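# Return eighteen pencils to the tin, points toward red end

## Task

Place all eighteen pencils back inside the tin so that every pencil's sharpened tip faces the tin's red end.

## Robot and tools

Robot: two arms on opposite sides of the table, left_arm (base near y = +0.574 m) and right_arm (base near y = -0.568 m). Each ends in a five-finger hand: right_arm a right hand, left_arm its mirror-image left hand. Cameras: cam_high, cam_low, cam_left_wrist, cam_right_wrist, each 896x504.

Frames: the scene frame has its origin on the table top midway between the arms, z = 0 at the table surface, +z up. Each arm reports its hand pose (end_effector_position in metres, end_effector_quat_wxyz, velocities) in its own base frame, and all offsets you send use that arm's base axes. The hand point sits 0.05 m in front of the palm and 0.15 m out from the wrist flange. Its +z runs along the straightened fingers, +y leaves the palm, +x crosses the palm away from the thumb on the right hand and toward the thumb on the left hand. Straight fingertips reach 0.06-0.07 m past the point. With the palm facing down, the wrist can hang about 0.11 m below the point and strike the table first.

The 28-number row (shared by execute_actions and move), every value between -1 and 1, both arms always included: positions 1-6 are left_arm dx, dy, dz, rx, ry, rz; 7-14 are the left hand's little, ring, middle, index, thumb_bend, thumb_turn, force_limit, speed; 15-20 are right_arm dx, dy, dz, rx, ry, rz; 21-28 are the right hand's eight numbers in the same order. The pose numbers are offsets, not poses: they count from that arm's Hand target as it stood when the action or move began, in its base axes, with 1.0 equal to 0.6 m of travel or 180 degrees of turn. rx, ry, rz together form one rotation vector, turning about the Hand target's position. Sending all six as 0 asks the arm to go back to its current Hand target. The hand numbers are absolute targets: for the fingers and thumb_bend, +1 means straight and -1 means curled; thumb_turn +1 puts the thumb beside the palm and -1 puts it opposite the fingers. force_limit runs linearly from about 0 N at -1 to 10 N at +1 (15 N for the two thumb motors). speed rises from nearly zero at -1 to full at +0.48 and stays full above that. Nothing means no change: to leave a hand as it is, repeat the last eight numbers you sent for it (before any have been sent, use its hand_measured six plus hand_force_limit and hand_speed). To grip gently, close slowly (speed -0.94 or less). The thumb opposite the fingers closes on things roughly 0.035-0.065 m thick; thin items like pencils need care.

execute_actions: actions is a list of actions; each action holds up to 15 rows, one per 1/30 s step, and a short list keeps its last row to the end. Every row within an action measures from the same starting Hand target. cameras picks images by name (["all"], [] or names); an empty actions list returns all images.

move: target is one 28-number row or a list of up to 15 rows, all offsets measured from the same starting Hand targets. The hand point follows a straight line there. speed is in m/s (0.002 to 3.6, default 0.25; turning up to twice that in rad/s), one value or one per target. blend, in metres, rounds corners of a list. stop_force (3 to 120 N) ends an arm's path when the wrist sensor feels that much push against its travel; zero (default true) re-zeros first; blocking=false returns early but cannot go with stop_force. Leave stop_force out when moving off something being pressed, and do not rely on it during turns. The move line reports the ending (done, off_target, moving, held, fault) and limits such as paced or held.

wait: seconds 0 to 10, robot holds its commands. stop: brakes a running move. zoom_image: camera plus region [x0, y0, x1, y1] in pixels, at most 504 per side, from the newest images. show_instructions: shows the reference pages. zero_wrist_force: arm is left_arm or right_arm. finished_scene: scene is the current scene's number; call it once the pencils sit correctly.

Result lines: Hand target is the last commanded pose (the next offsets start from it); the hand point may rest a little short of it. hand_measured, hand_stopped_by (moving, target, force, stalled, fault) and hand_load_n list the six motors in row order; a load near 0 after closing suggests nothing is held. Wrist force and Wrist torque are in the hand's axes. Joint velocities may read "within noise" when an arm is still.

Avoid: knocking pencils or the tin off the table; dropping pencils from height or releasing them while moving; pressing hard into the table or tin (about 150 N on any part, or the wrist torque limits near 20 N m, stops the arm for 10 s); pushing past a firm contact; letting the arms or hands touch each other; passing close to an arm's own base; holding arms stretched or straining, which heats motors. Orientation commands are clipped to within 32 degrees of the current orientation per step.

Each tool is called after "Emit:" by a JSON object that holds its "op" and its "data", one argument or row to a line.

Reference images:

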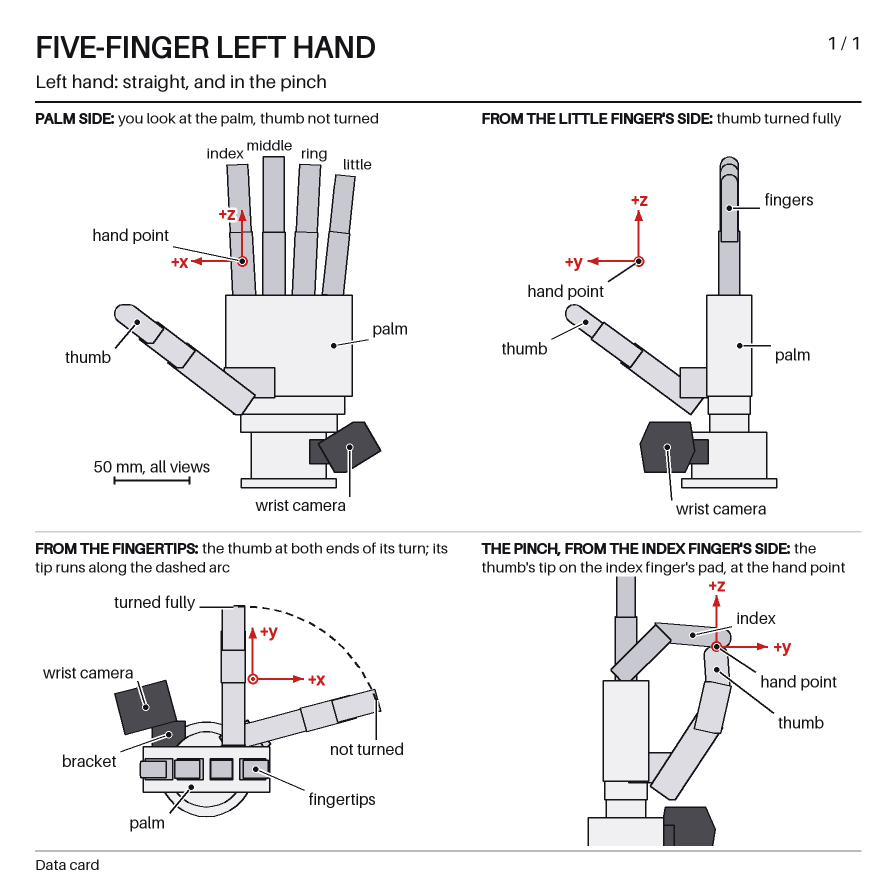

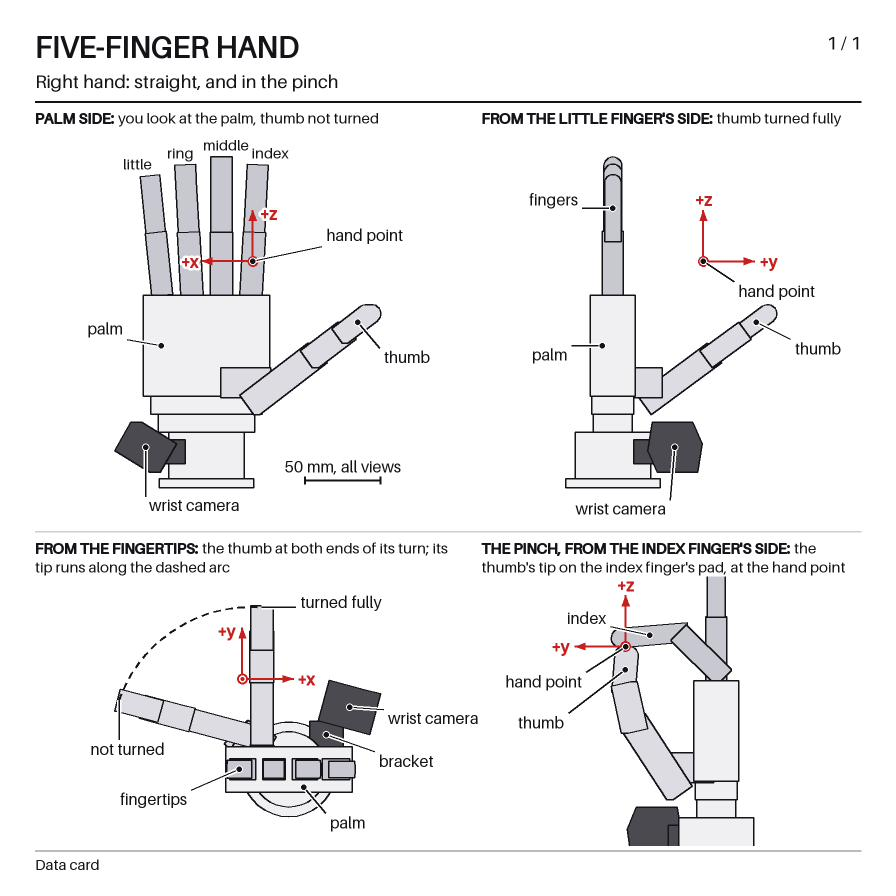

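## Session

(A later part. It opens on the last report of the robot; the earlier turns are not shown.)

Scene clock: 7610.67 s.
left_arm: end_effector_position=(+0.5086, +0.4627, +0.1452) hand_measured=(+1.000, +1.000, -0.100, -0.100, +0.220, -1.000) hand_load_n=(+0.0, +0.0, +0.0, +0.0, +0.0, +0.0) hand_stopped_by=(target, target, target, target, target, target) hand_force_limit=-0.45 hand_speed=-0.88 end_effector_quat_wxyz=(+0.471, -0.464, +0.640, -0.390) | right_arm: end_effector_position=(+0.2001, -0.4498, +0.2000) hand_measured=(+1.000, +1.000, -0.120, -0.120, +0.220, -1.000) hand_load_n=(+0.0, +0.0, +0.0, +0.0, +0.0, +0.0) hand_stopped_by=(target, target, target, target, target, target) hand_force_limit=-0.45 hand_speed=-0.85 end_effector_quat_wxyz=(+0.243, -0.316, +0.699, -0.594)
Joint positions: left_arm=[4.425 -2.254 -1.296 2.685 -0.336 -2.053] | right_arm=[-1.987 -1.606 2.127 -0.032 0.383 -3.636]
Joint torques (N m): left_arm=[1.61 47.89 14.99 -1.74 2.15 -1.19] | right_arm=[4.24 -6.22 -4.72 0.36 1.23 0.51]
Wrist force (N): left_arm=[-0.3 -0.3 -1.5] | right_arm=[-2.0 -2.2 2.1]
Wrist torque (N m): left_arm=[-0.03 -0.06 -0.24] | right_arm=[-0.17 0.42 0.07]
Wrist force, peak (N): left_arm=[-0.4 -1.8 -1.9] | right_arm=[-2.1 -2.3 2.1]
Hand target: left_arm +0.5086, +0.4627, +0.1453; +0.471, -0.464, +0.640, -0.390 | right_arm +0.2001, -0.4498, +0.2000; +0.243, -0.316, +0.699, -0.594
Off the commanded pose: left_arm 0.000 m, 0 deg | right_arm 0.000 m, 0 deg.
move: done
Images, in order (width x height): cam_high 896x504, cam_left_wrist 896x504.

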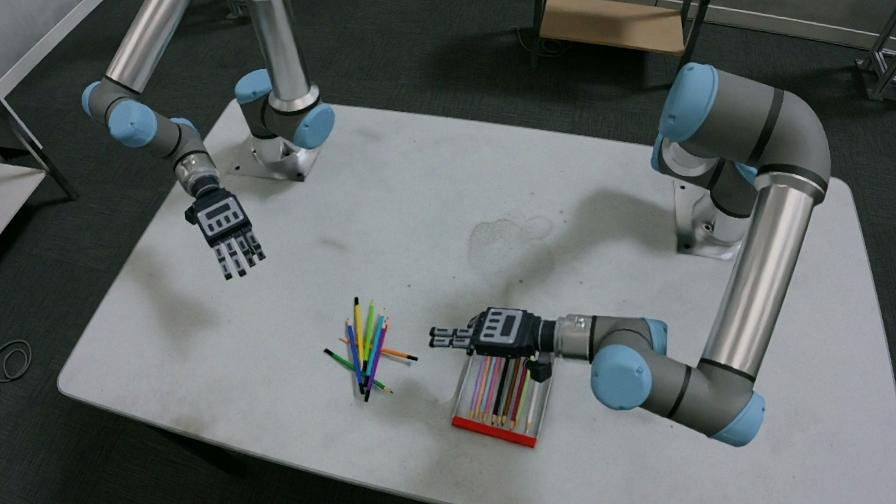

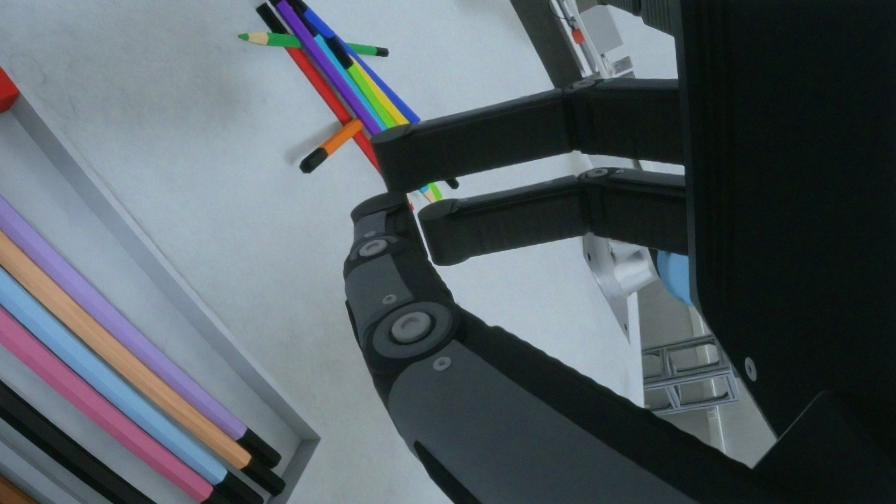

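Emit:
{"op": "move", "data": {
  "target": [0.4888,-0.176,-0.0922,0,0,0.1311,1,1,-0.12,-0.12,0.22,-1,-0.45,-0.85,-0.0833,0,0.1667,0,0,0,1,1,-0.12,-0.12,0.22,-1,-0.45,-0.85],
  "speed": 0.25,
  "cameras": ["cam_high","cam_left_wrist"]
}}

Emit:
{"op": "zoom_image", "data": {
  "camera": "cam_left_wrist",
  "region": [0, 0, 504, 504]
}}

Scene clock: 7638.60 s.
left_arm: end_effector_position=(+0.8018, +0.3572, +0.0900) hand_measured=(+1.000, +1.000, -0.120, -0.120, +0.220, -1.000) hand_load_n=(+0.0, +0.0, +0.0, +0.5, +0.0, +0.0) hand_stopped_by=(target, target, target, target, target, target) hand_force_limit=-0.45 hand_speed=-0.85 end_effector_quat_wxyz=(+0.541, -0.585, +0.532, -0.286) end_effector_velocity=(+0.001, +0.001, +0.001) end_effector_angular_velocity=(+0.003, -0.001, +0.004) | right_arm: end_effector_position=(+0.1500, -0.4499, +0.3000) hand_measured=(+1.000, +1.000, -0.120, -0.120, +0.220, -1.000) hand_load_n=(+0.0, +0.0, +0.0, +0.0, +0.0, +0.0) hand_stopped_by=(target, target, target, target, target, target) hand_force_limit=-0.45 hand_speed=-0.85 end_effector_quat_wxyz=(+0.243, -0.316, +0.699, -0.594)
Joint positions: left_arm=[3.813 -2.366 -1.16 3.259 -1.258 -2.805] | right_arm=[-2.144 -1.631 1.918 0.483 0.255 -3.932]
Joint velocities: left_arm=[-0.002 -0.001 0.003 0 -0.006 0] | right_arm=[within noise]
Joint torques (N m): left_arm=[-7.9 41.12 27.27 2.48 -1.37 -0.56] | right_arm=[7.96 -24.16 -5.92 1.39 1.76 0.22]
Wrist force (N): left_arm=[-0.4 0.0 -1.6] | right_arm=[-1.8 -2.7 2.1]
Wrist torque (N m): left_arm=[0.00 -0.03 -0.14] | right_arm=[-0.34 0.48 0.06]
Wrist force, peak (N): left_arm=[-0.9 0.3 -3.8] | right_arm=[-1.6 -3.5 2.0]
Hand target: left_arm +0.8019, +0.3571, +0.0900; +0.541, -0.585, +0.532, -0.286 | right_arm +0.1501, -0.4498, +0.3001; +0.243, -0.316, +0.699, -0.594
Off the commanded pose: left_arm 0.000 m, 0 deg | right_arm 0.000 m, 0 deg.
move: done
Images, in order (width x height): cam_high 896x504, cam_left_wrist 896x504.

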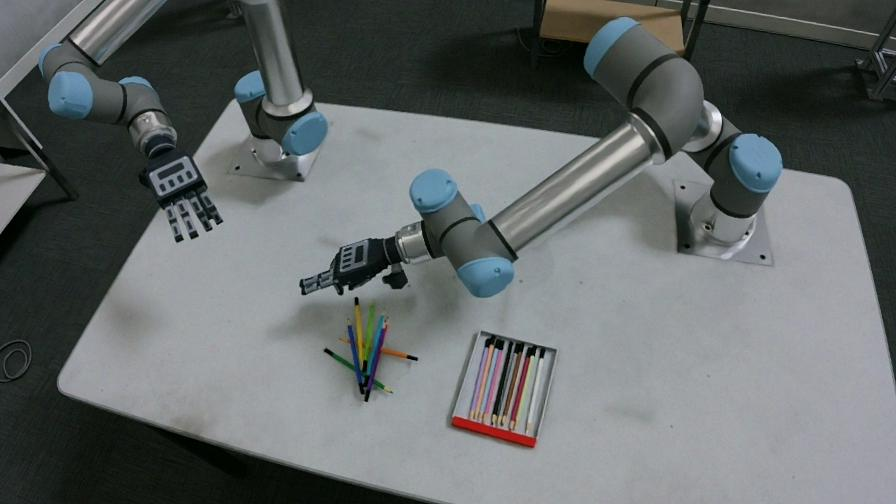

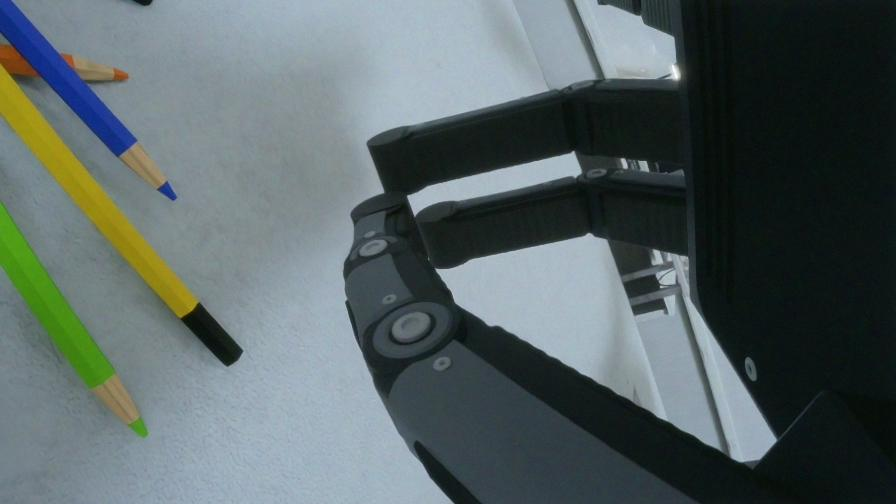

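Scaled by 1.000.

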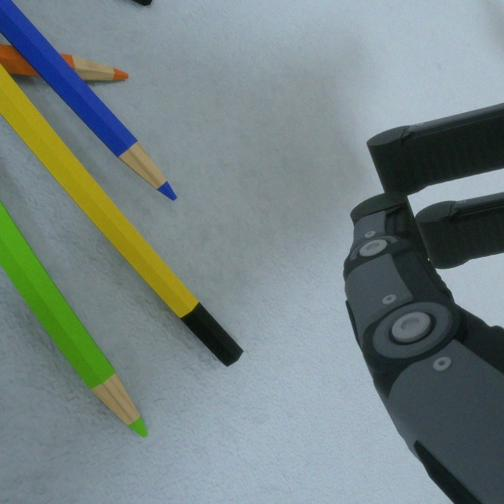

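Emit:
{"op": "move", "data": {
  "target": [-0.0878,0.0237,-0.05,-0.0698,-0.0525,-0.0679,1,1,-0.12,-0.12,0.22,-1,-0.45,-0.85,0,0,0,0,0,0,1,1,-0.12,-0.12,0.22,-1,-0.45,-0.85],
  "speed": 0.12,
  "cameras": ["cam_high","cam_left_wrist"]
}}

Emit:
{"op": "zoom_image", "data": {
  "camera": "cam_left_wrist",
  "region": [100, 0, 604, 504]
}}

Scene clock: 7712.27 s.
left_arm: end_effector_position=(+0.7492, +0.3713, +0.0599) hand_measured=(+1.000, +1.000, -0.120, -0.120, +0.220, -1.000) hand_load_n=(-0.5, +0.0, +0.0, +0.0, +0.0, +0.0) hand_stopped_by=(target, target, target, target, target, target) hand_force_limit=-0.45 hand_speed=-0.85 end_effector_quat_wxyz=(-0.483, +0.556, -0.510, +0.445) | right_arm: end_effector_position=(+0.1501, -0.4498, +0.3001) hand_measured=(+1.000, +1.000, -0.120, -0.120, +0.220, -1.000) hand_load_n=(+0.0, +0.0, +0.0, +0.0, +0.0, +0.0) hand_stopped_by=(target, target, target, target, target, target) hand_force_limit=-0.45 hand_speed=-0.85 end_effector_quat_wxyz=(+0.243, -0.316, +0.699, -0.594)
Joint positions: left_arm=[3.998 -2.376 -1.316 3.498 -0.807 -3.009] | right_arm=[-2.144 -1.631 1.918 0.484 0.255 -3.932]
Joint torques (N m): left_arm=[-2.34 58.99 25.32 0.21 1.18 0.96] | right_arm=[7.72 -22.63 -6.79 2.81 1.42 -0.93]
Wrist force (N): left_arm=[0.2 -0.3 -1.4] | right_arm=[-1.8 -2.8 2.1]
Wrist torque (N m): left_arm=[-0.03 -0.16 -0.12] | right_arm=[-0.33 0.48 0.07]
Wrist force, peak (N): left_arm=[-0.1 0.4 -1.9] | right_arm=[-2.0 -3.1 2.2]
Hand target: left_arm +0.7492, +0.3713, +0.0600; -0.483, +0.556, -0.510, +0.445 | right_arm +0.1501, -0.4498, +0.3001; +0.243, -0.316, +0.699, -0.594
Off the commanded pose: left_arm 0.000 m, 0 deg | right_arm 0.000 m, 0 deg.
move: done
Images, in order (width x height): cam_high 896x504, cam_left_wrist 896x504.

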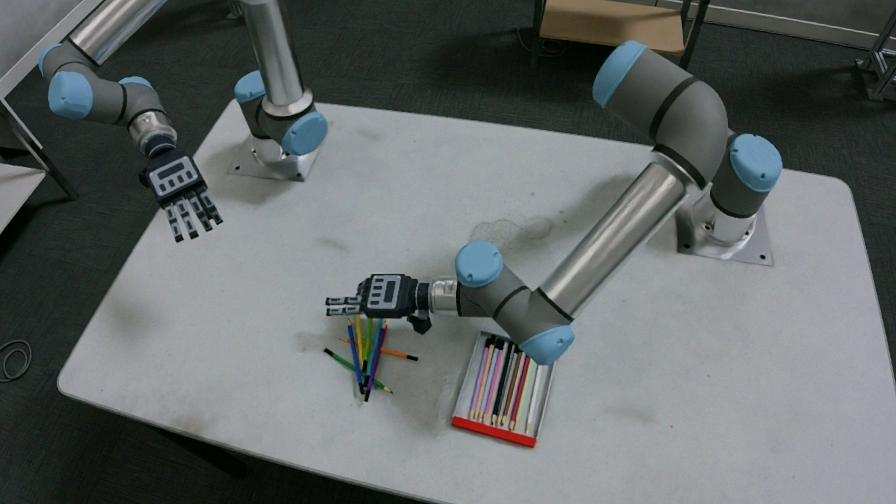

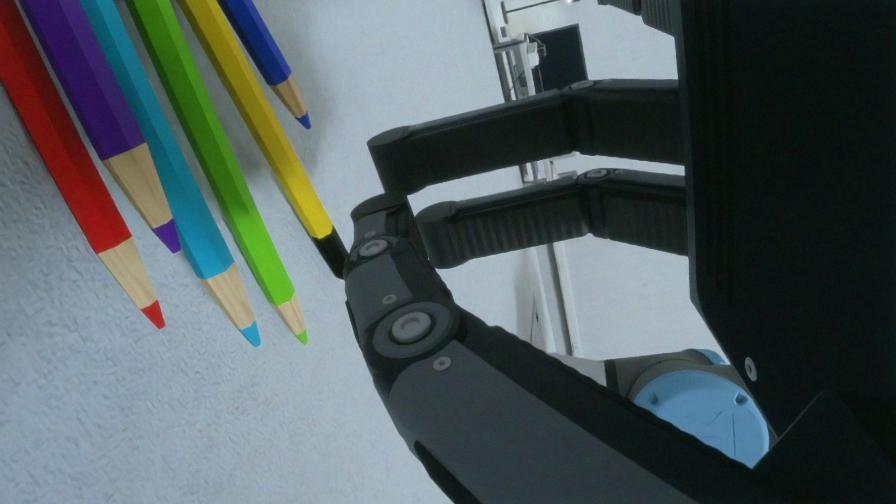

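Scaled by 1.000.

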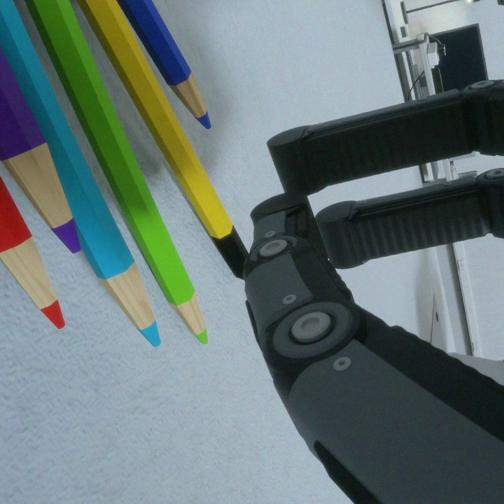

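Emit:
{"op": "move", "data": {
  "target": [0.0715,0.0002,-0.0167,0.0026,0.1149,0.0932,1,1,-0.12,-0.12,0.22,-1,-0.45,-0.85,0,0,0,0,0,0,1,1,-0.12,-0.12,0.22,-1,-0.45,-0.85],
  "speed": 0.12,
  "cameras": ["cam_high","cam_left_wrist"]
}}

Emit:
{"op": "zoom_image", "data": {
  "camera": "cam_left_wrist",
  "region": [100, 0, 604, 504]
}}

Scene clock: 7803.20 s.
left_arm: end_effector_position=(+0.7922, +0.3713, +0.0499) hand_measured=(+1.000, +1.000, -0.120, -0.120, +0.220, -1.000) hand_load_n=(+0.0, +0.0, +0.0, +0.0, +0.0, +0.0) hand_stopped_by=(target, target, target, target, target, target) hand_force_limit=-0.45 hand_speed=-0.85 end_effector_quat_wxyz=(-0.445, +0.692, -0.504, +0.261) | right_arm: end_effector_position=(+0.1501, -0.4498, +0.3001) hand_measured=(+1.000, +1.000, -0.120, -0.120, +0.220, -1.000) hand_load_n=(+0.0, +0.0, +0.0, +0.0, +0.0, +0.0) hand_stopped_by=(target, target, target, target, target, target) hand_force_limit=-0.45 hand_speed=-0.85 end_effector_quat_wxyz=(+0.243, -0.316, +0.699, -0.594)
Joint positions: left_arm=[3.82 -2.504 -0.91 2.913 -1.334 -2.915] | right_arm=[-2.144 -1.631 1.918 0.484 0.255 -3.932]
Joint torques (N m): left_arm=[7.75 61.98 27.12 -1.47 -1.31 0.01] | right_arm=[6.82 -21.35 -5.98 2.89 1.28 -0.95]
Wrist force (N): left_arm=[-0.1 0.2 -1.8] | right_arm=[-1.9 -2.8 2.1]
Wrist torque (N m): left_arm=[0.08 -0.08 -0.21] | right_arm=[-0.33 0.50 0.06]
Wrist force, peak (N): left_arm=[-0.5 0.1 -1.9] | right_arm=[-2.0 -3.1 2.2]
Hand target: left_arm +0.7921, +0.3714, +0.0500; -0.445, +0.692, -0.504, +0.261 | right_arm +0.1501, -0.4498, +0.3001; +0.243, -0.316, +0.699, -0.594
Off the commanded pose: left_arm 0.000 m, 0 deg | right_arm 0.000 m, 0 deg.
move: done
Images, in order (width x height): cam_high 896x504, cam_left_wrist 896x504.

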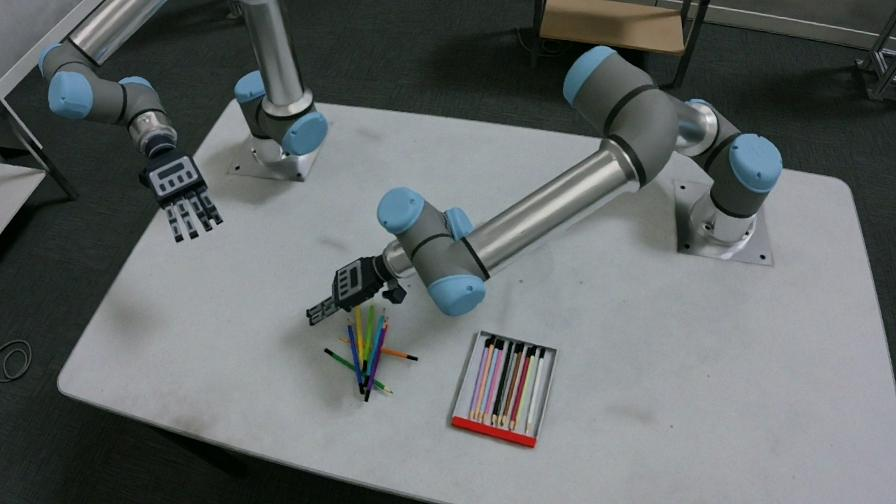

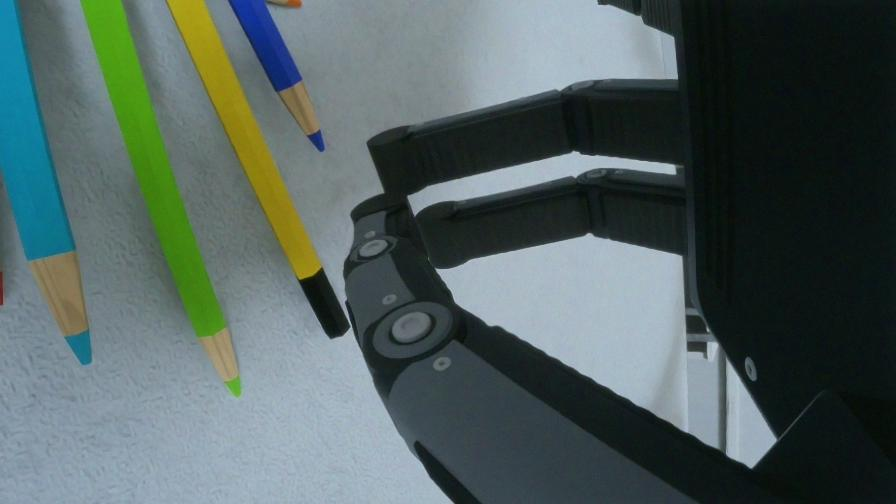

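Scaled by 1.000.

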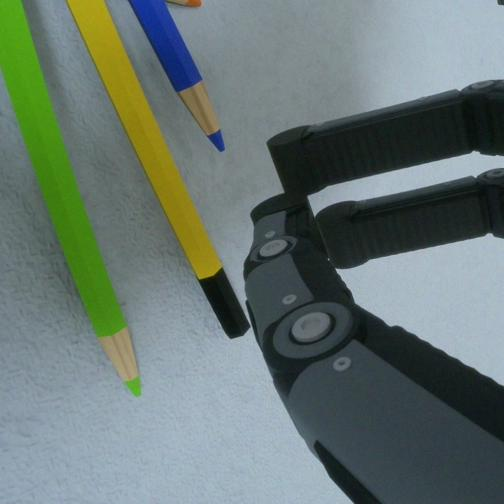

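Emit:
{"op": "move", "data": {
  "target": [-0.0052,-0.0012,-0.0367,0,0,0,1,1,-0.12,-0.12,0.22,-1,-0.45,-0.85,0,0,0,0,0,0,1,1,-0.12,-0.12,0.22,-1,-0.45,-0.85],
  "speed": 0.06,
  "cameras": ["cam_left_wrist"]
}}

Emit:
{"op": "zoom_image", "data": {
  "camera": "cam_left_wrist",
  "region": [200, 50, 550, 400]
}}

Scene clock: 7822.47 s.
left_arm: end_effector_position=(+0.7890, +0.3707, +0.0277) hand_measured=(+1.000, +1.000, -0.120, -0.120, +0.220, -1.000) hand_load_n=(+0.0, +0.0, +0.0, +0.0, +0.0, +0.0) hand_stopped_by=(target, target, target, target, target, target) hand_force_limit=-0.45 hand_speed=-0.85 end_effector_quat_wxyz=(-0.445, +0.692, -0.504, +0.261) | right_arm: end_effector_position=(+0.1501, -0.4498, +0.3001) hand_measured=(+1.000, +1.000, -0.120, -0.120, +0.220, -1.000) hand_load_n=(+0.0, +0.0, +0.0, +0.0, +0.5, +0.0) hand_stopped_by=(target, target, target, target, target, target) hand_force_limit=-0.45 hand_speed=-0.85 end_effector_quat_wxyz=(+0.243, -0.316, +0.699, -0.594)
Joint positions: left_arm=[3.822 -2.514 -0.949 2.962 -1.332 -2.914] | right_arm=[-2.144 -1.631 1.918 0.484 0.255 -3.932]
Joint torques (N m): left_arm=[4.97 63.86 28.91 -1.31 0.55 1.54] | right_arm=[6.77 -20.77 -7.49 2.93 1.09 -0.97]
Wrist force (N): left_arm=[0.0 0.0 -1.8] | right_arm=[-1.9 -3.0 2.0]
Wrist torque (N m): left_arm=[0.05 -0.09 -0.19] | right_arm=[-0.35 0.50 0.06]
Wrist force, peak (N): left_arm=[0.0 0.7 -2.2] | right_arm=[-1.9 -3.1 2.1]
Hand target: left_arm +0.7890, +0.3707, +0.0280; -0.445, +0.692, -0.504, +0.261 | right_arm +0.1501, -0.4498, +0.3001; +0.243, -0.316, +0.699, -0.594
Off the commanded pose: left_arm 0.000 m, 0 deg | right_arm 0.000 m, 0 deg.
move: done
Images, in order (width x height): cam_left_wrist 896x504.

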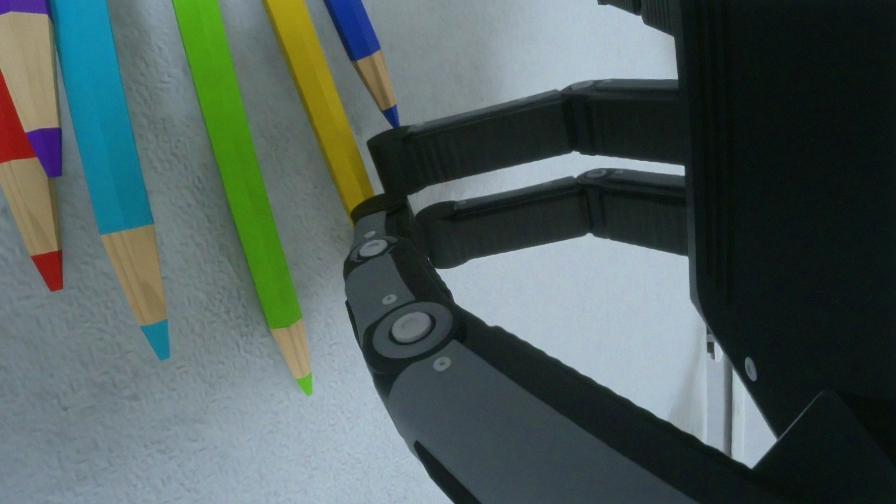

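Scaled by 1.440 from the camera's 896x504 image, which has a finer 1280x720 frame.

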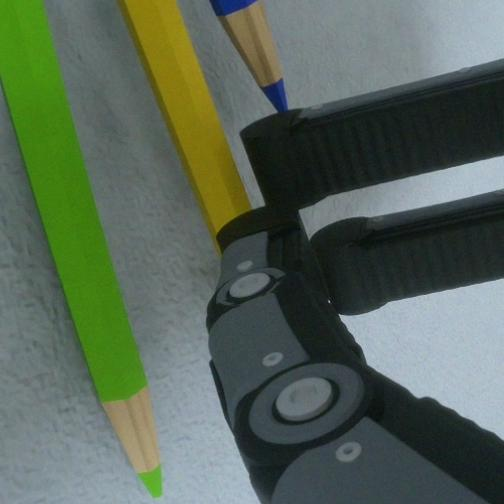

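Emit:
{"op": "move", "data": {
  "target": [0,0,-0.033,0,0,0,1,1,-0.12,-0.12,0.22,-1,-0.45,-0.85,0,0,0,0,0,0,1,1,-0.12,-0.12,0.22,-1,-0.45,-0.85],
  "speed": 0.015,
  "stop_force": 3,
  "cameras": ["cam_left_wrist"]
}}

Emit:
{"op": "zoom_image", "data": {
  "camera": "cam_left_wrist",
  "region": [200, 50, 550, 400]
}}

Scene clock: 7831.83 s.
left_arm: end_effector_position=(+0.7890, +0.3707, +0.0164) hand_measured=(+1.000, +1.000, -0.120, -0.120, +0.220, -1.000) hand_load_n=(+0.0, -0.5, -0.5, +0.0, +0.0, +0.0) hand_stopped_by=(target, target, target, target, target, target) hand_force_limit=-0.45 hand_speed=-0.85 end_effector_quat_wxyz=(-0.445, +0.692, -0.504, +0.261) | right_arm: end_effector_position=(+0.1501, -0.4498, +0.3001) hand_measured=(+1.000, +1.000, -0.120, -0.120, +0.220, -1.000) hand_load_n=(+0.0, +0.0, +0.0, +0.0, +0.0, +0.0) hand_stopped_by=(target, target, target, target, target, target) hand_force_limit=-0.45 hand_speed=-0.85 end_effector_quat_wxyz=(+0.243, -0.316, +0.699, -0.594)
Joint positions: left_arm=[3.822 -2.525 -0.959 2.983 -1.332 -2.914] | right_arm=[-2.144 -1.631 1.918 0.484 0.255 -3.932]
Joint torques (N m): left_arm=[-6.21 64.23 26.91 1.17 -1.31 -2.2] | right_arm=[6.39 -20.08 -7.79 2.96 0.75 -1.09]
Wrist force (N): left_arm=[-0.1 0.1 -1.9] | right_arm=[-1.8 -2.8 2.1]
Wrist torque (N m): left_arm=[0.08 -0.07 -0.21] | right_arm=[-0.33 0.49 0.07]
Wrist force, peak (N): left_arm=[0.6 -6.5 -6.0] | right_arm=[-1.9 -3.0 2.3]
Hand target: left_arm +0.7890, +0.3707, +0.0164; -0.445, +0.692, -0.504, +0.261 (not the last commanded pose) | right_arm +0.1501, -0.4498, +0.3001; +0.243, -0.316, +0.699, -0.594
Off the commanded pose: left_arm 0.008 m, 0 deg | right_arm 0.000 m, 0 deg.
move: contact (left_arm)
Images, in order (width x height): cam_left_wrist 896x504.

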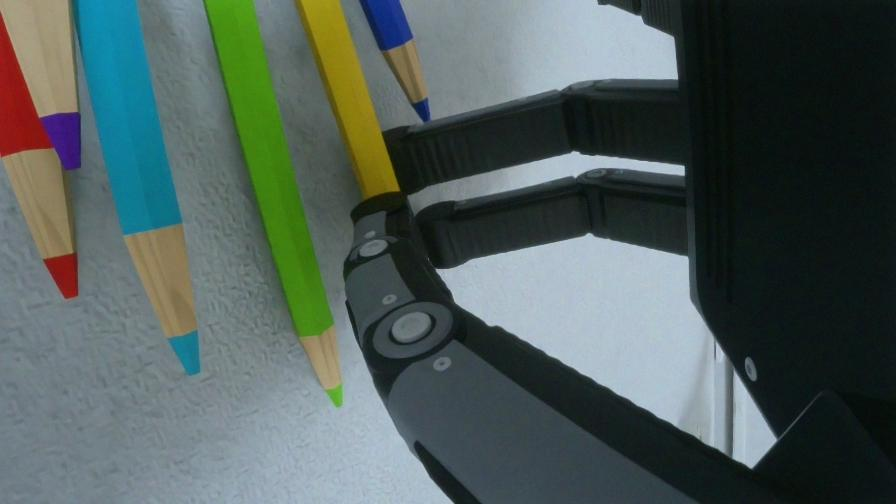

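Scaled by 1.440 from the camera's 896x504 image, which has a finer 1280x720 frame.

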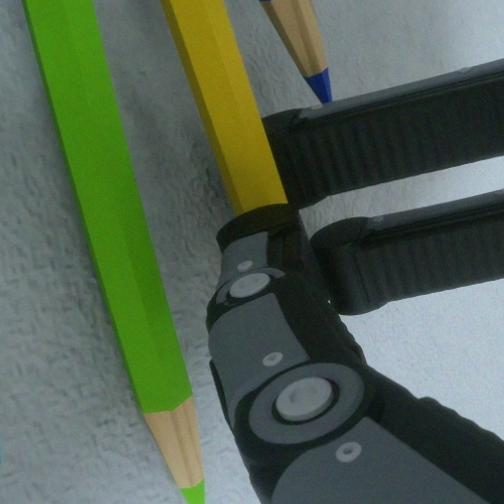

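Emit:
{"op": "move", "data": {
  "target": [0,0,0.0167,0.0571,0.0219,0,1,1,-0.12,-0.12,0.22,-1,-0.45,-0.85,0,0,0,0,0,0,1,1,-0.12,-0.12,0.22,-1,-0.45,-0.85],
  "speed": 0.1
}}

Emit:
{"op": "move", "data": {
  "target": [0,0,-0.035,0,0,0,1,1,-0.12,-0.12,0.22,-1,-0.45,-0.85,0,0,0,0,0,0,1,1,-0.12,-0.12,0.22,-1,-0.45,-0.85],
  "speed": 0.012,
  "stop_force": 3,
  "cameras": ["cam_left_wrist"]
}}

Emit:
{"op": "zoom_image", "data": {
  "camera": "cam_left_wrist",
  "region": [200, 50, 550, 400]
}}

Scene clock: 7850.20 s.
left_arm: end_effector_position=(+0.7891, +0.3706, +0.0265) hand_measured=(+1.000, +1.000, -0.120, -0.120, +0.220, -1.000) hand_load_n=(+0.0, -0.5, +0.0, +0.0, +0.0, +0.0) hand_stopped_by=(target, target, target, target, target, target) hand_force_limit=-0.45 hand_speed=-0.85 end_effector_quat_wxyz=(-0.488, +0.658, -0.541, +0.191) | right_arm: end_effector_position=(+0.1501, -0.4498, +0.3001) hand_measured=(+1.000, +1.000, -0.120, -0.120, +0.220, -1.000) hand_load_n=(+0.0, +0.0, +0.0, +0.0, +0.0, +0.0) hand_stopped_by=(target, target, target, target, target, target) hand_force_limit=-0.45 hand_speed=-0.85 end_effector_quat_wxyz=(+0.243, -0.316, +0.699, -0.594)
Joint positions: left_arm=[3.774 -2.498 -0.98 3.007 -1.461 -2.772] | right_arm=[-2.144 -1.631 1.918 0.484 0.255 -3.932]
Joint torques (N m): left_arm=[9.93 43.35 26.56 -1.33 1.11 -2.58] | right_arm=[5.87 -19.15 -8.08 2.82 0.64 -0.98]
Wrist force (N): left_arm=[-0.3 -0.4 -2.0] | right_arm=[-1.8 -2.9 1.9]
Wrist torque (N m): left_arm=[0.00 -0.04 -0.20] | right_arm=[-0.32 0.49 0.07]
Wrist force, peak (N): left_arm=[0.0 -0.1 -2.1] | right_arm=[-1.8 -3.1 2.2]
Hand target: left_arm +0.7890, +0.3707, +0.0264; -0.488, +0.658, -0.541, +0.191 | right_arm +0.1501, -0.4498, +0.3001; +0.243, -0.316, +0.699, -0.594
Off the commanded pose: left_arm 0.000 m, 0 deg | right_arm 0.000 m, 0 deg.
move: done

Scene clock: 7852.33 s.
left_arm: end_effector_position=(+0.7890, +0.3707, +0.0143) hand_measured=(+1.000, +1.000, -0.120, -0.120, +0.220, -1.000) hand_load_n=(+0.0, +0.0, +0.0, -1.5, +0.0, +0.0) hand_stopped_by=(target, target, target, target, target, target) hand_force_limit=-0.45 hand_speed=-0.85 end_effector_quat_wxyz=(-0.488, +0.658, -0.541, +0.191) | right_arm: end_effector_position=(+0.1501, -0.4498, +0.3001) hand_measured=(+1.000, +1.000, -0.120, -0.120, +0.220, -1.000) hand_load_n=(+0.0, +0.0, +0.0, +0.0, +0.0, +0.0) hand_stopped_by=(target, target, target, target, target, target) hand_force_limit=-0.45 hand_speed=-0.85 end_effector_quat_wxyz=(+0.243, -0.316, +0.699, -0.594)
Joint positions: left_arm=[3.774 -2.51 -0.99 3.029 -1.461 -2.772] | right_arm=[-2.144 -1.631 1.918 0.484 0.255 -3.932]
Joint torques (N m): left_arm=[9.61 63.16 26.28 0.9 -1.39 2.2] | right_arm=[5.12 -18.99 -8.2 2.92 0.6 -0.99]
Wrist force (N): left_arm=[-0.5 -1.5 -2.8] | right_arm=[-1.9 -2.8 2.0]
Wrist torque (N m): left_arm=[-0.01 -0.05 -0.20] | right_arm=[-0.32 0.49 0.06]
Wrist force, peak (N): left_arm=[-0.9 -5.6 -5.7] | right_arm=[-1.9 -3.2 2.1]
Hand target: left_arm +0.7890, +0.3707, +0.0143; -0.488, +0.658, -0.541, +0.191 (not the last commanded pose) | right_arm +0.1501, -0.4498, +0.3001; +0.243, -0.316, +0.699, -0.594
Off the commanded pose: left_arm 0.009 m, 0 deg | right_arm 0.000 m, 0 deg.
move: contact (left_arm)
Images, in order (width x height): cam_left_wrist 896x504.

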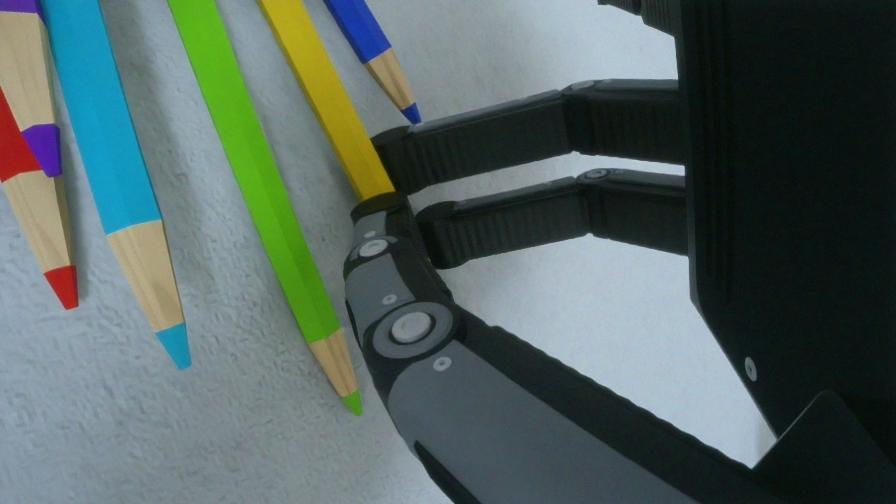

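Scaled by 1.440 from the camera's 896x504 image, which has a finer 1280x720 frame.

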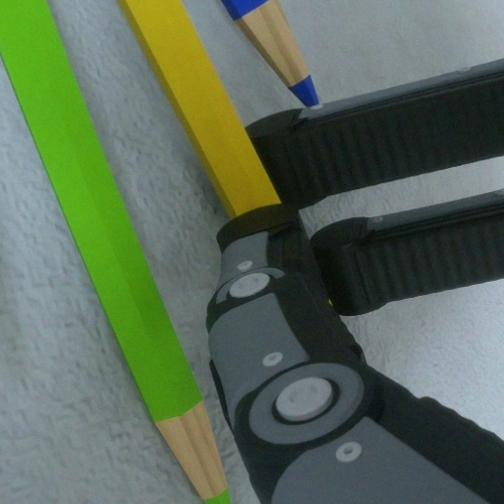

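Emit:
{"op": "move", "data": {
  "target": [0,0,0,0,0,0,1,1,-0.6,-0.6,0.22,-1,-0.8,-0.92,0,0,0,0,0,0,1,1,-0.12,-0.12,0.22,-1,-0.45,-0.85]
}}

Emit:
{"op": "move", "data": {
  "target": [0,0,0,0,0,0,1,1,-0.65,-0.65,0.22,-1,-0.45,-0.92,0,0,0,0,0,0,1,1,-0.12,-0.12,0.22,-1,-0.45,-0.85],
  "cameras": ["cam_left_wrist"]
}}

Emit:
{"op": "zoom_image", "data": {
  "camera": "cam_left_wrist",
  "region": [200, 50, 550, 400]
}}

Scene clock: 7861.63 s.
left_arm: end_effector_position=(+0.7890, +0.3707, +0.0143) hand_measured=(+1.000, +1.000, -0.164, -0.202, +0.220, -1.000) hand_load_n=(+0.0, +0.0, +1.5, +1.5, +1.0, +0.5) hand_stopped_by=(target, target, force, force, target, target) hand_force_limit=-0.80 hand_speed=-0.92 end_effector_quat_wxyz=(-0.488, +0.658, -0.541, +0.191) | right_arm: end_effector_position=(+0.1501, -0.4498, +0.3001) hand_measured=(+1.000, +1.000, -0.120, -0.120, +0.220, -1.000) hand_load_n=(+0.0, -0.5, +0.0, +0.0, +0.0, +0.0) hand_stopped_by=(target, target, target, target, target, target) hand_force_limit=-0.45 hand_speed=-0.85 end_effector_quat_wxyz=(+0.243, -0.316, +0.699, -0.594)
Joint positions: left_arm=[3.774 -2.51 -0.99 3.029 -1.461 -2.772] | right_arm=[-2.144 -1.631 1.918 0.484 0.255 -3.932]
Joint torques (N m): left_arm=[9.76 62.92 26.04 1.23 -1.39 2.07] | right_arm=[5.51 -18.18 -8.4 2.84 0.52 -1.06]
Wrist force (N): left_arm=[-0.4 -1.1 -2.1] | right_arm=[-2.0 -3.1 2.1]
Wrist torque (N m): left_arm=[-0.01 -0.04 -0.20] | right_arm=[-0.36 0.51 0.05]
Wrist force, peak (N): left_arm=[-0.5 -1.5 -3.1] | right_arm=[-1.9 -3.1 2.2]
Hand target: left_arm +0.7890, +0.3707, +0.0143; -0.488, +0.658, -0.541, +0.191 | right_arm +0.1501, -0.4498, +0.3001; +0.243, -0.316, +0.699, -0.594
Off the commanded pose: left_arm 0.000 m, 0 deg | right_arm 0.000 m, 0 deg.
move: done

Scene clock: 7862.13 s.
left_arm: end_effector_position=(+0.7890, +0.3707, +0.0143) hand_measured=(+1.000, +1.000, -0.170, -0.214, +0.220, -1.000) hand_load_n=(+0.0, +0.0, +3.5, +3.5, +3.0, +0.0) hand_stopped_by=(target, target, force, force, target, target) hand_force_limit=-0.45 hand_speed=-0.92 end_effector_quat_wxyz=(-0.488, +0.658, -0.541, +0.191) | right_arm: end_effector_position=(+0.1501, -0.4498, +0.3001) hand_measured=(+1.000, +1.000, -0.120, -0.120, +0.220, -1.000) hand_load_n=(+0.0, +0.0, +0.0, +0.0, +0.0, +0.0) hand_stopped_by=(target, target, target, target, target, target) hand_force_limit=-0.45 hand_speed=-0.85 end_effector_quat_wxyz=(+0.243, -0.316, +0.699, -0.594)
Joint positions: left_arm=[3.774 -2.51 -0.99 3.029 -1.461 -2.772] | right_arm=[-2.144 -1.631 1.918 0.484 0.255 -3.932]
Joint torques (N m): left_arm=[9.5 61.71 25.38 1.23 -1.41 2.11] | right_arm=[5.67 -18.68 -8.92 2.9 0.5 -1.01]
Wrist force (N): left_arm=[-0.2 -1.5 -2.2] | right_arm=[-1.7 -2.9 2.1]
Wrist torque (N m): left_arm=[-0.02 -0.08 -0.18] | right_arm=[-0.35 0.47 0.07]
Wrist force, peak (N): left_arm=[-0.6 -2.1 -2.7] | right_arm=[-1.9 -3.1 2.0]
Hand target: left_arm +0.7890, +0.3707, +0.0143; -0.488, +0.658, -0.541, +0.191 | right_arm +0.1501, -0.4498, +0.3001; +0.243, -0.316, +0.699, -0.594
Off the commanded pose: left_arm 0.000 m, 0 deg | right_arm 0.000 m, 0 deg.
move: done
Images, in order (width x height): cam_left_wrist 896x504.

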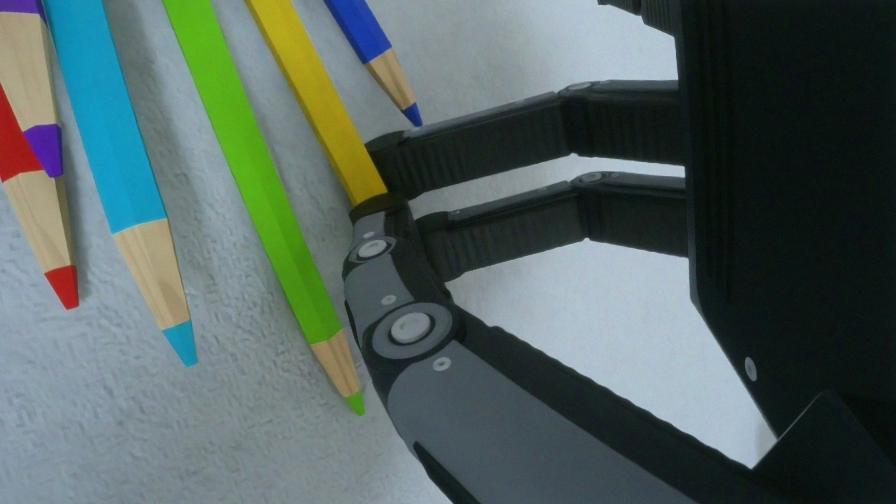

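Scaled by 1.440 from the camera's 896x504 image, which has a finer 1280x720 frame.

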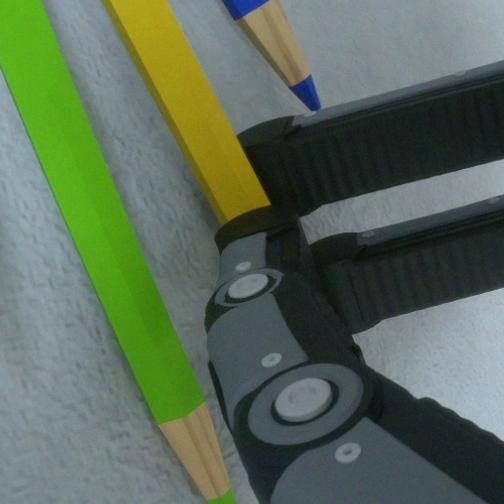

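Emit:
{"op": "move", "data": {
  "target": [0,0,0.05,0,0,0,1,1,-0.65,-0.65,0.22,-1,-0.45,-0.92,0,0,0,0,0,0,1,1,-0.12,-0.12,0.22,-1,-0.45,-0.85],
  "speed": 0.03,
  "cameras": ["cam_left_wrist","cam_high"]
}}

Emit:
{"op": "zoom_image", "data": {
  "camera": "cam_left_wrist",
  "region": [200, 50, 550, 400]
}}

Emit:
{"op": "zoom_image", "data": {
  "camera": "cam_high",
  "region": [300, 280, 440, 420]
}}

Scene clock: 7873.03 s.
left_arm: end_effector_position=(+0.7891, +0.3708, +0.0447) hand_measured=(+1.000, +1.000, -0.170, -0.216, +0.220, -1.000) hand_load_n=(+0.0, +0.0, +0.0, +0.0, +0.0, +0.0) hand_stopped_by=(target, target, force, force, target, target) hand_force_limit=-0.45 hand_speed=-0.92 end_effector_quat_wxyz=(-0.488, +0.658, -0.541, +0.191) end_effector_velocity=(+0.001, +0.001, +0.000) end_effector_angular_velocity=(+0.003, -0.003, +0.001) | right_arm: end_effector_position=(+0.1501, -0.4498, +0.3001) hand_measured=(+1.000, +1.000, -0.120, -0.120, +0.220, -1.000) hand_load_n=(+0.0, +0.0, +0.0, +0.0, +0.0, +0.0) hand_stopped_by=(target, target, target, target, target, target) hand_force_limit=-0.45 hand_speed=-0.85 end_effector_quat_wxyz=(+0.243, -0.316, +0.699, -0.594)
Joint positions: left_arm=[3.774 -2.482 -0.962 2.974 -1.461 -2.772] | right_arm=[-2.144 -1.631 1.918 0.484 0.255 -3.932]
Joint velocities: left_arm=[0 -0.001 -0.001 0.006 -0.002 0] | right_arm=[within noise]
Joint torques (N m): left_arm=[9.35 43.44 13.2 1.04 -1.22 1.57] | right_arm=[4.72 -17.27 -9.85 2.76 0.38 -0.95]
Wrist force (N): left_arm=[0.0 -0.2 -1.6] | right_arm=[-1.8 -2.9 2.1]
Wrist torque (N m): left_arm=[0.01 -0.07 -0.20] | right_arm=[-0.33 0.48 0.07]
Wrist force, peak (N): left_arm=[-0.7 -2.4 -2.6] | right_arm=[-2.0 -3.1 2.1]
Hand target: left_arm +0.7890, +0.3707, +0.0443; -0.488, +0.658, -0.541, +0.191 | right_arm +0.1501, -0.4498, +0.3001; +0.243, -0.316, +0.699, -0.594
Off the commanded pose: left_arm 0.000 m, 0 deg | right_arm 0.000 m, 0 deg.
move: done
Images, in order (width x height): cam_high 896x504, cam_left_wrist 896x504.

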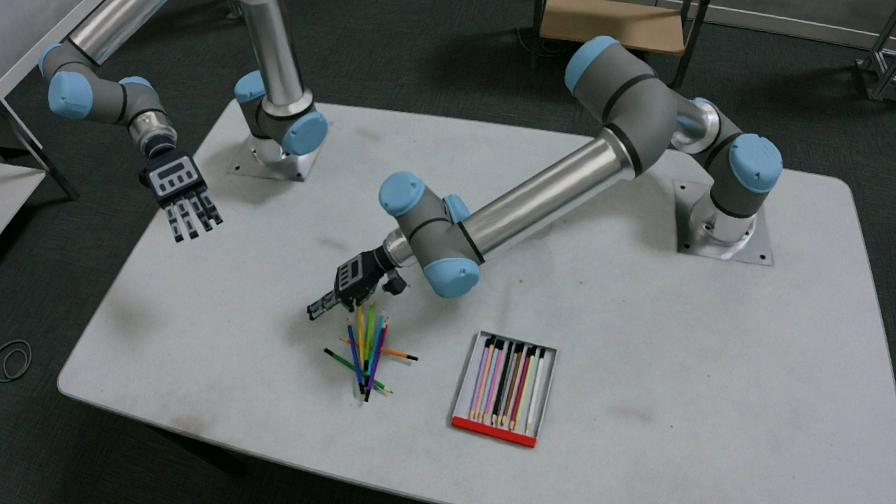

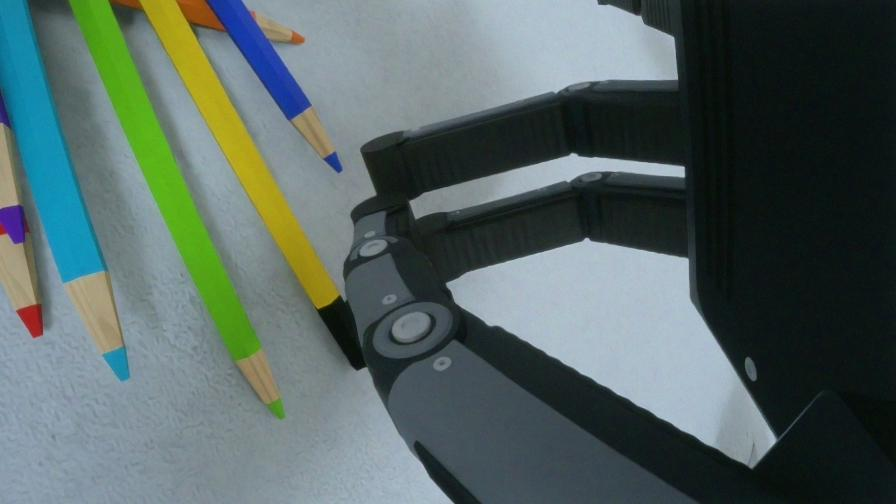

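Scaled by 1.440 from the camera's 896x504 image, which has a finer 1280x720 frame.

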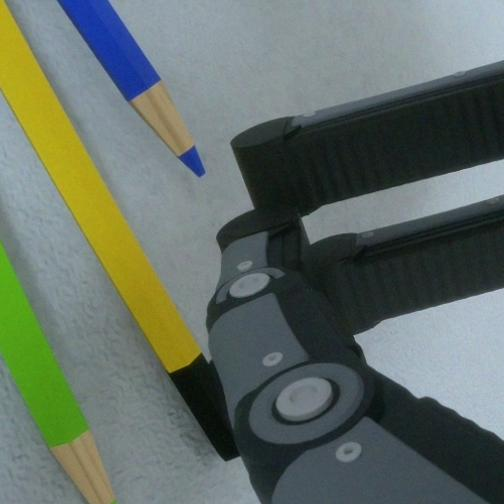

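Scaled by 3.600 from the camera's 896x504 image, which has a finer 1280x720 frame.

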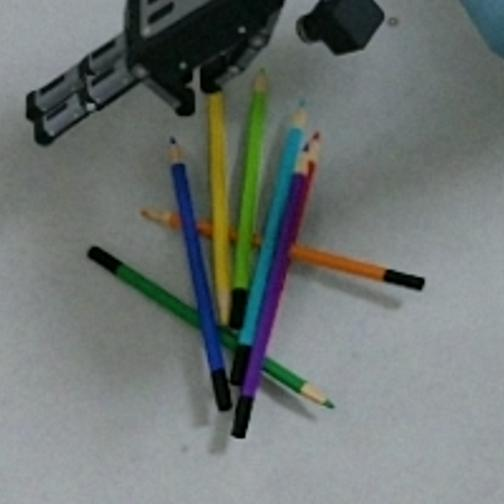

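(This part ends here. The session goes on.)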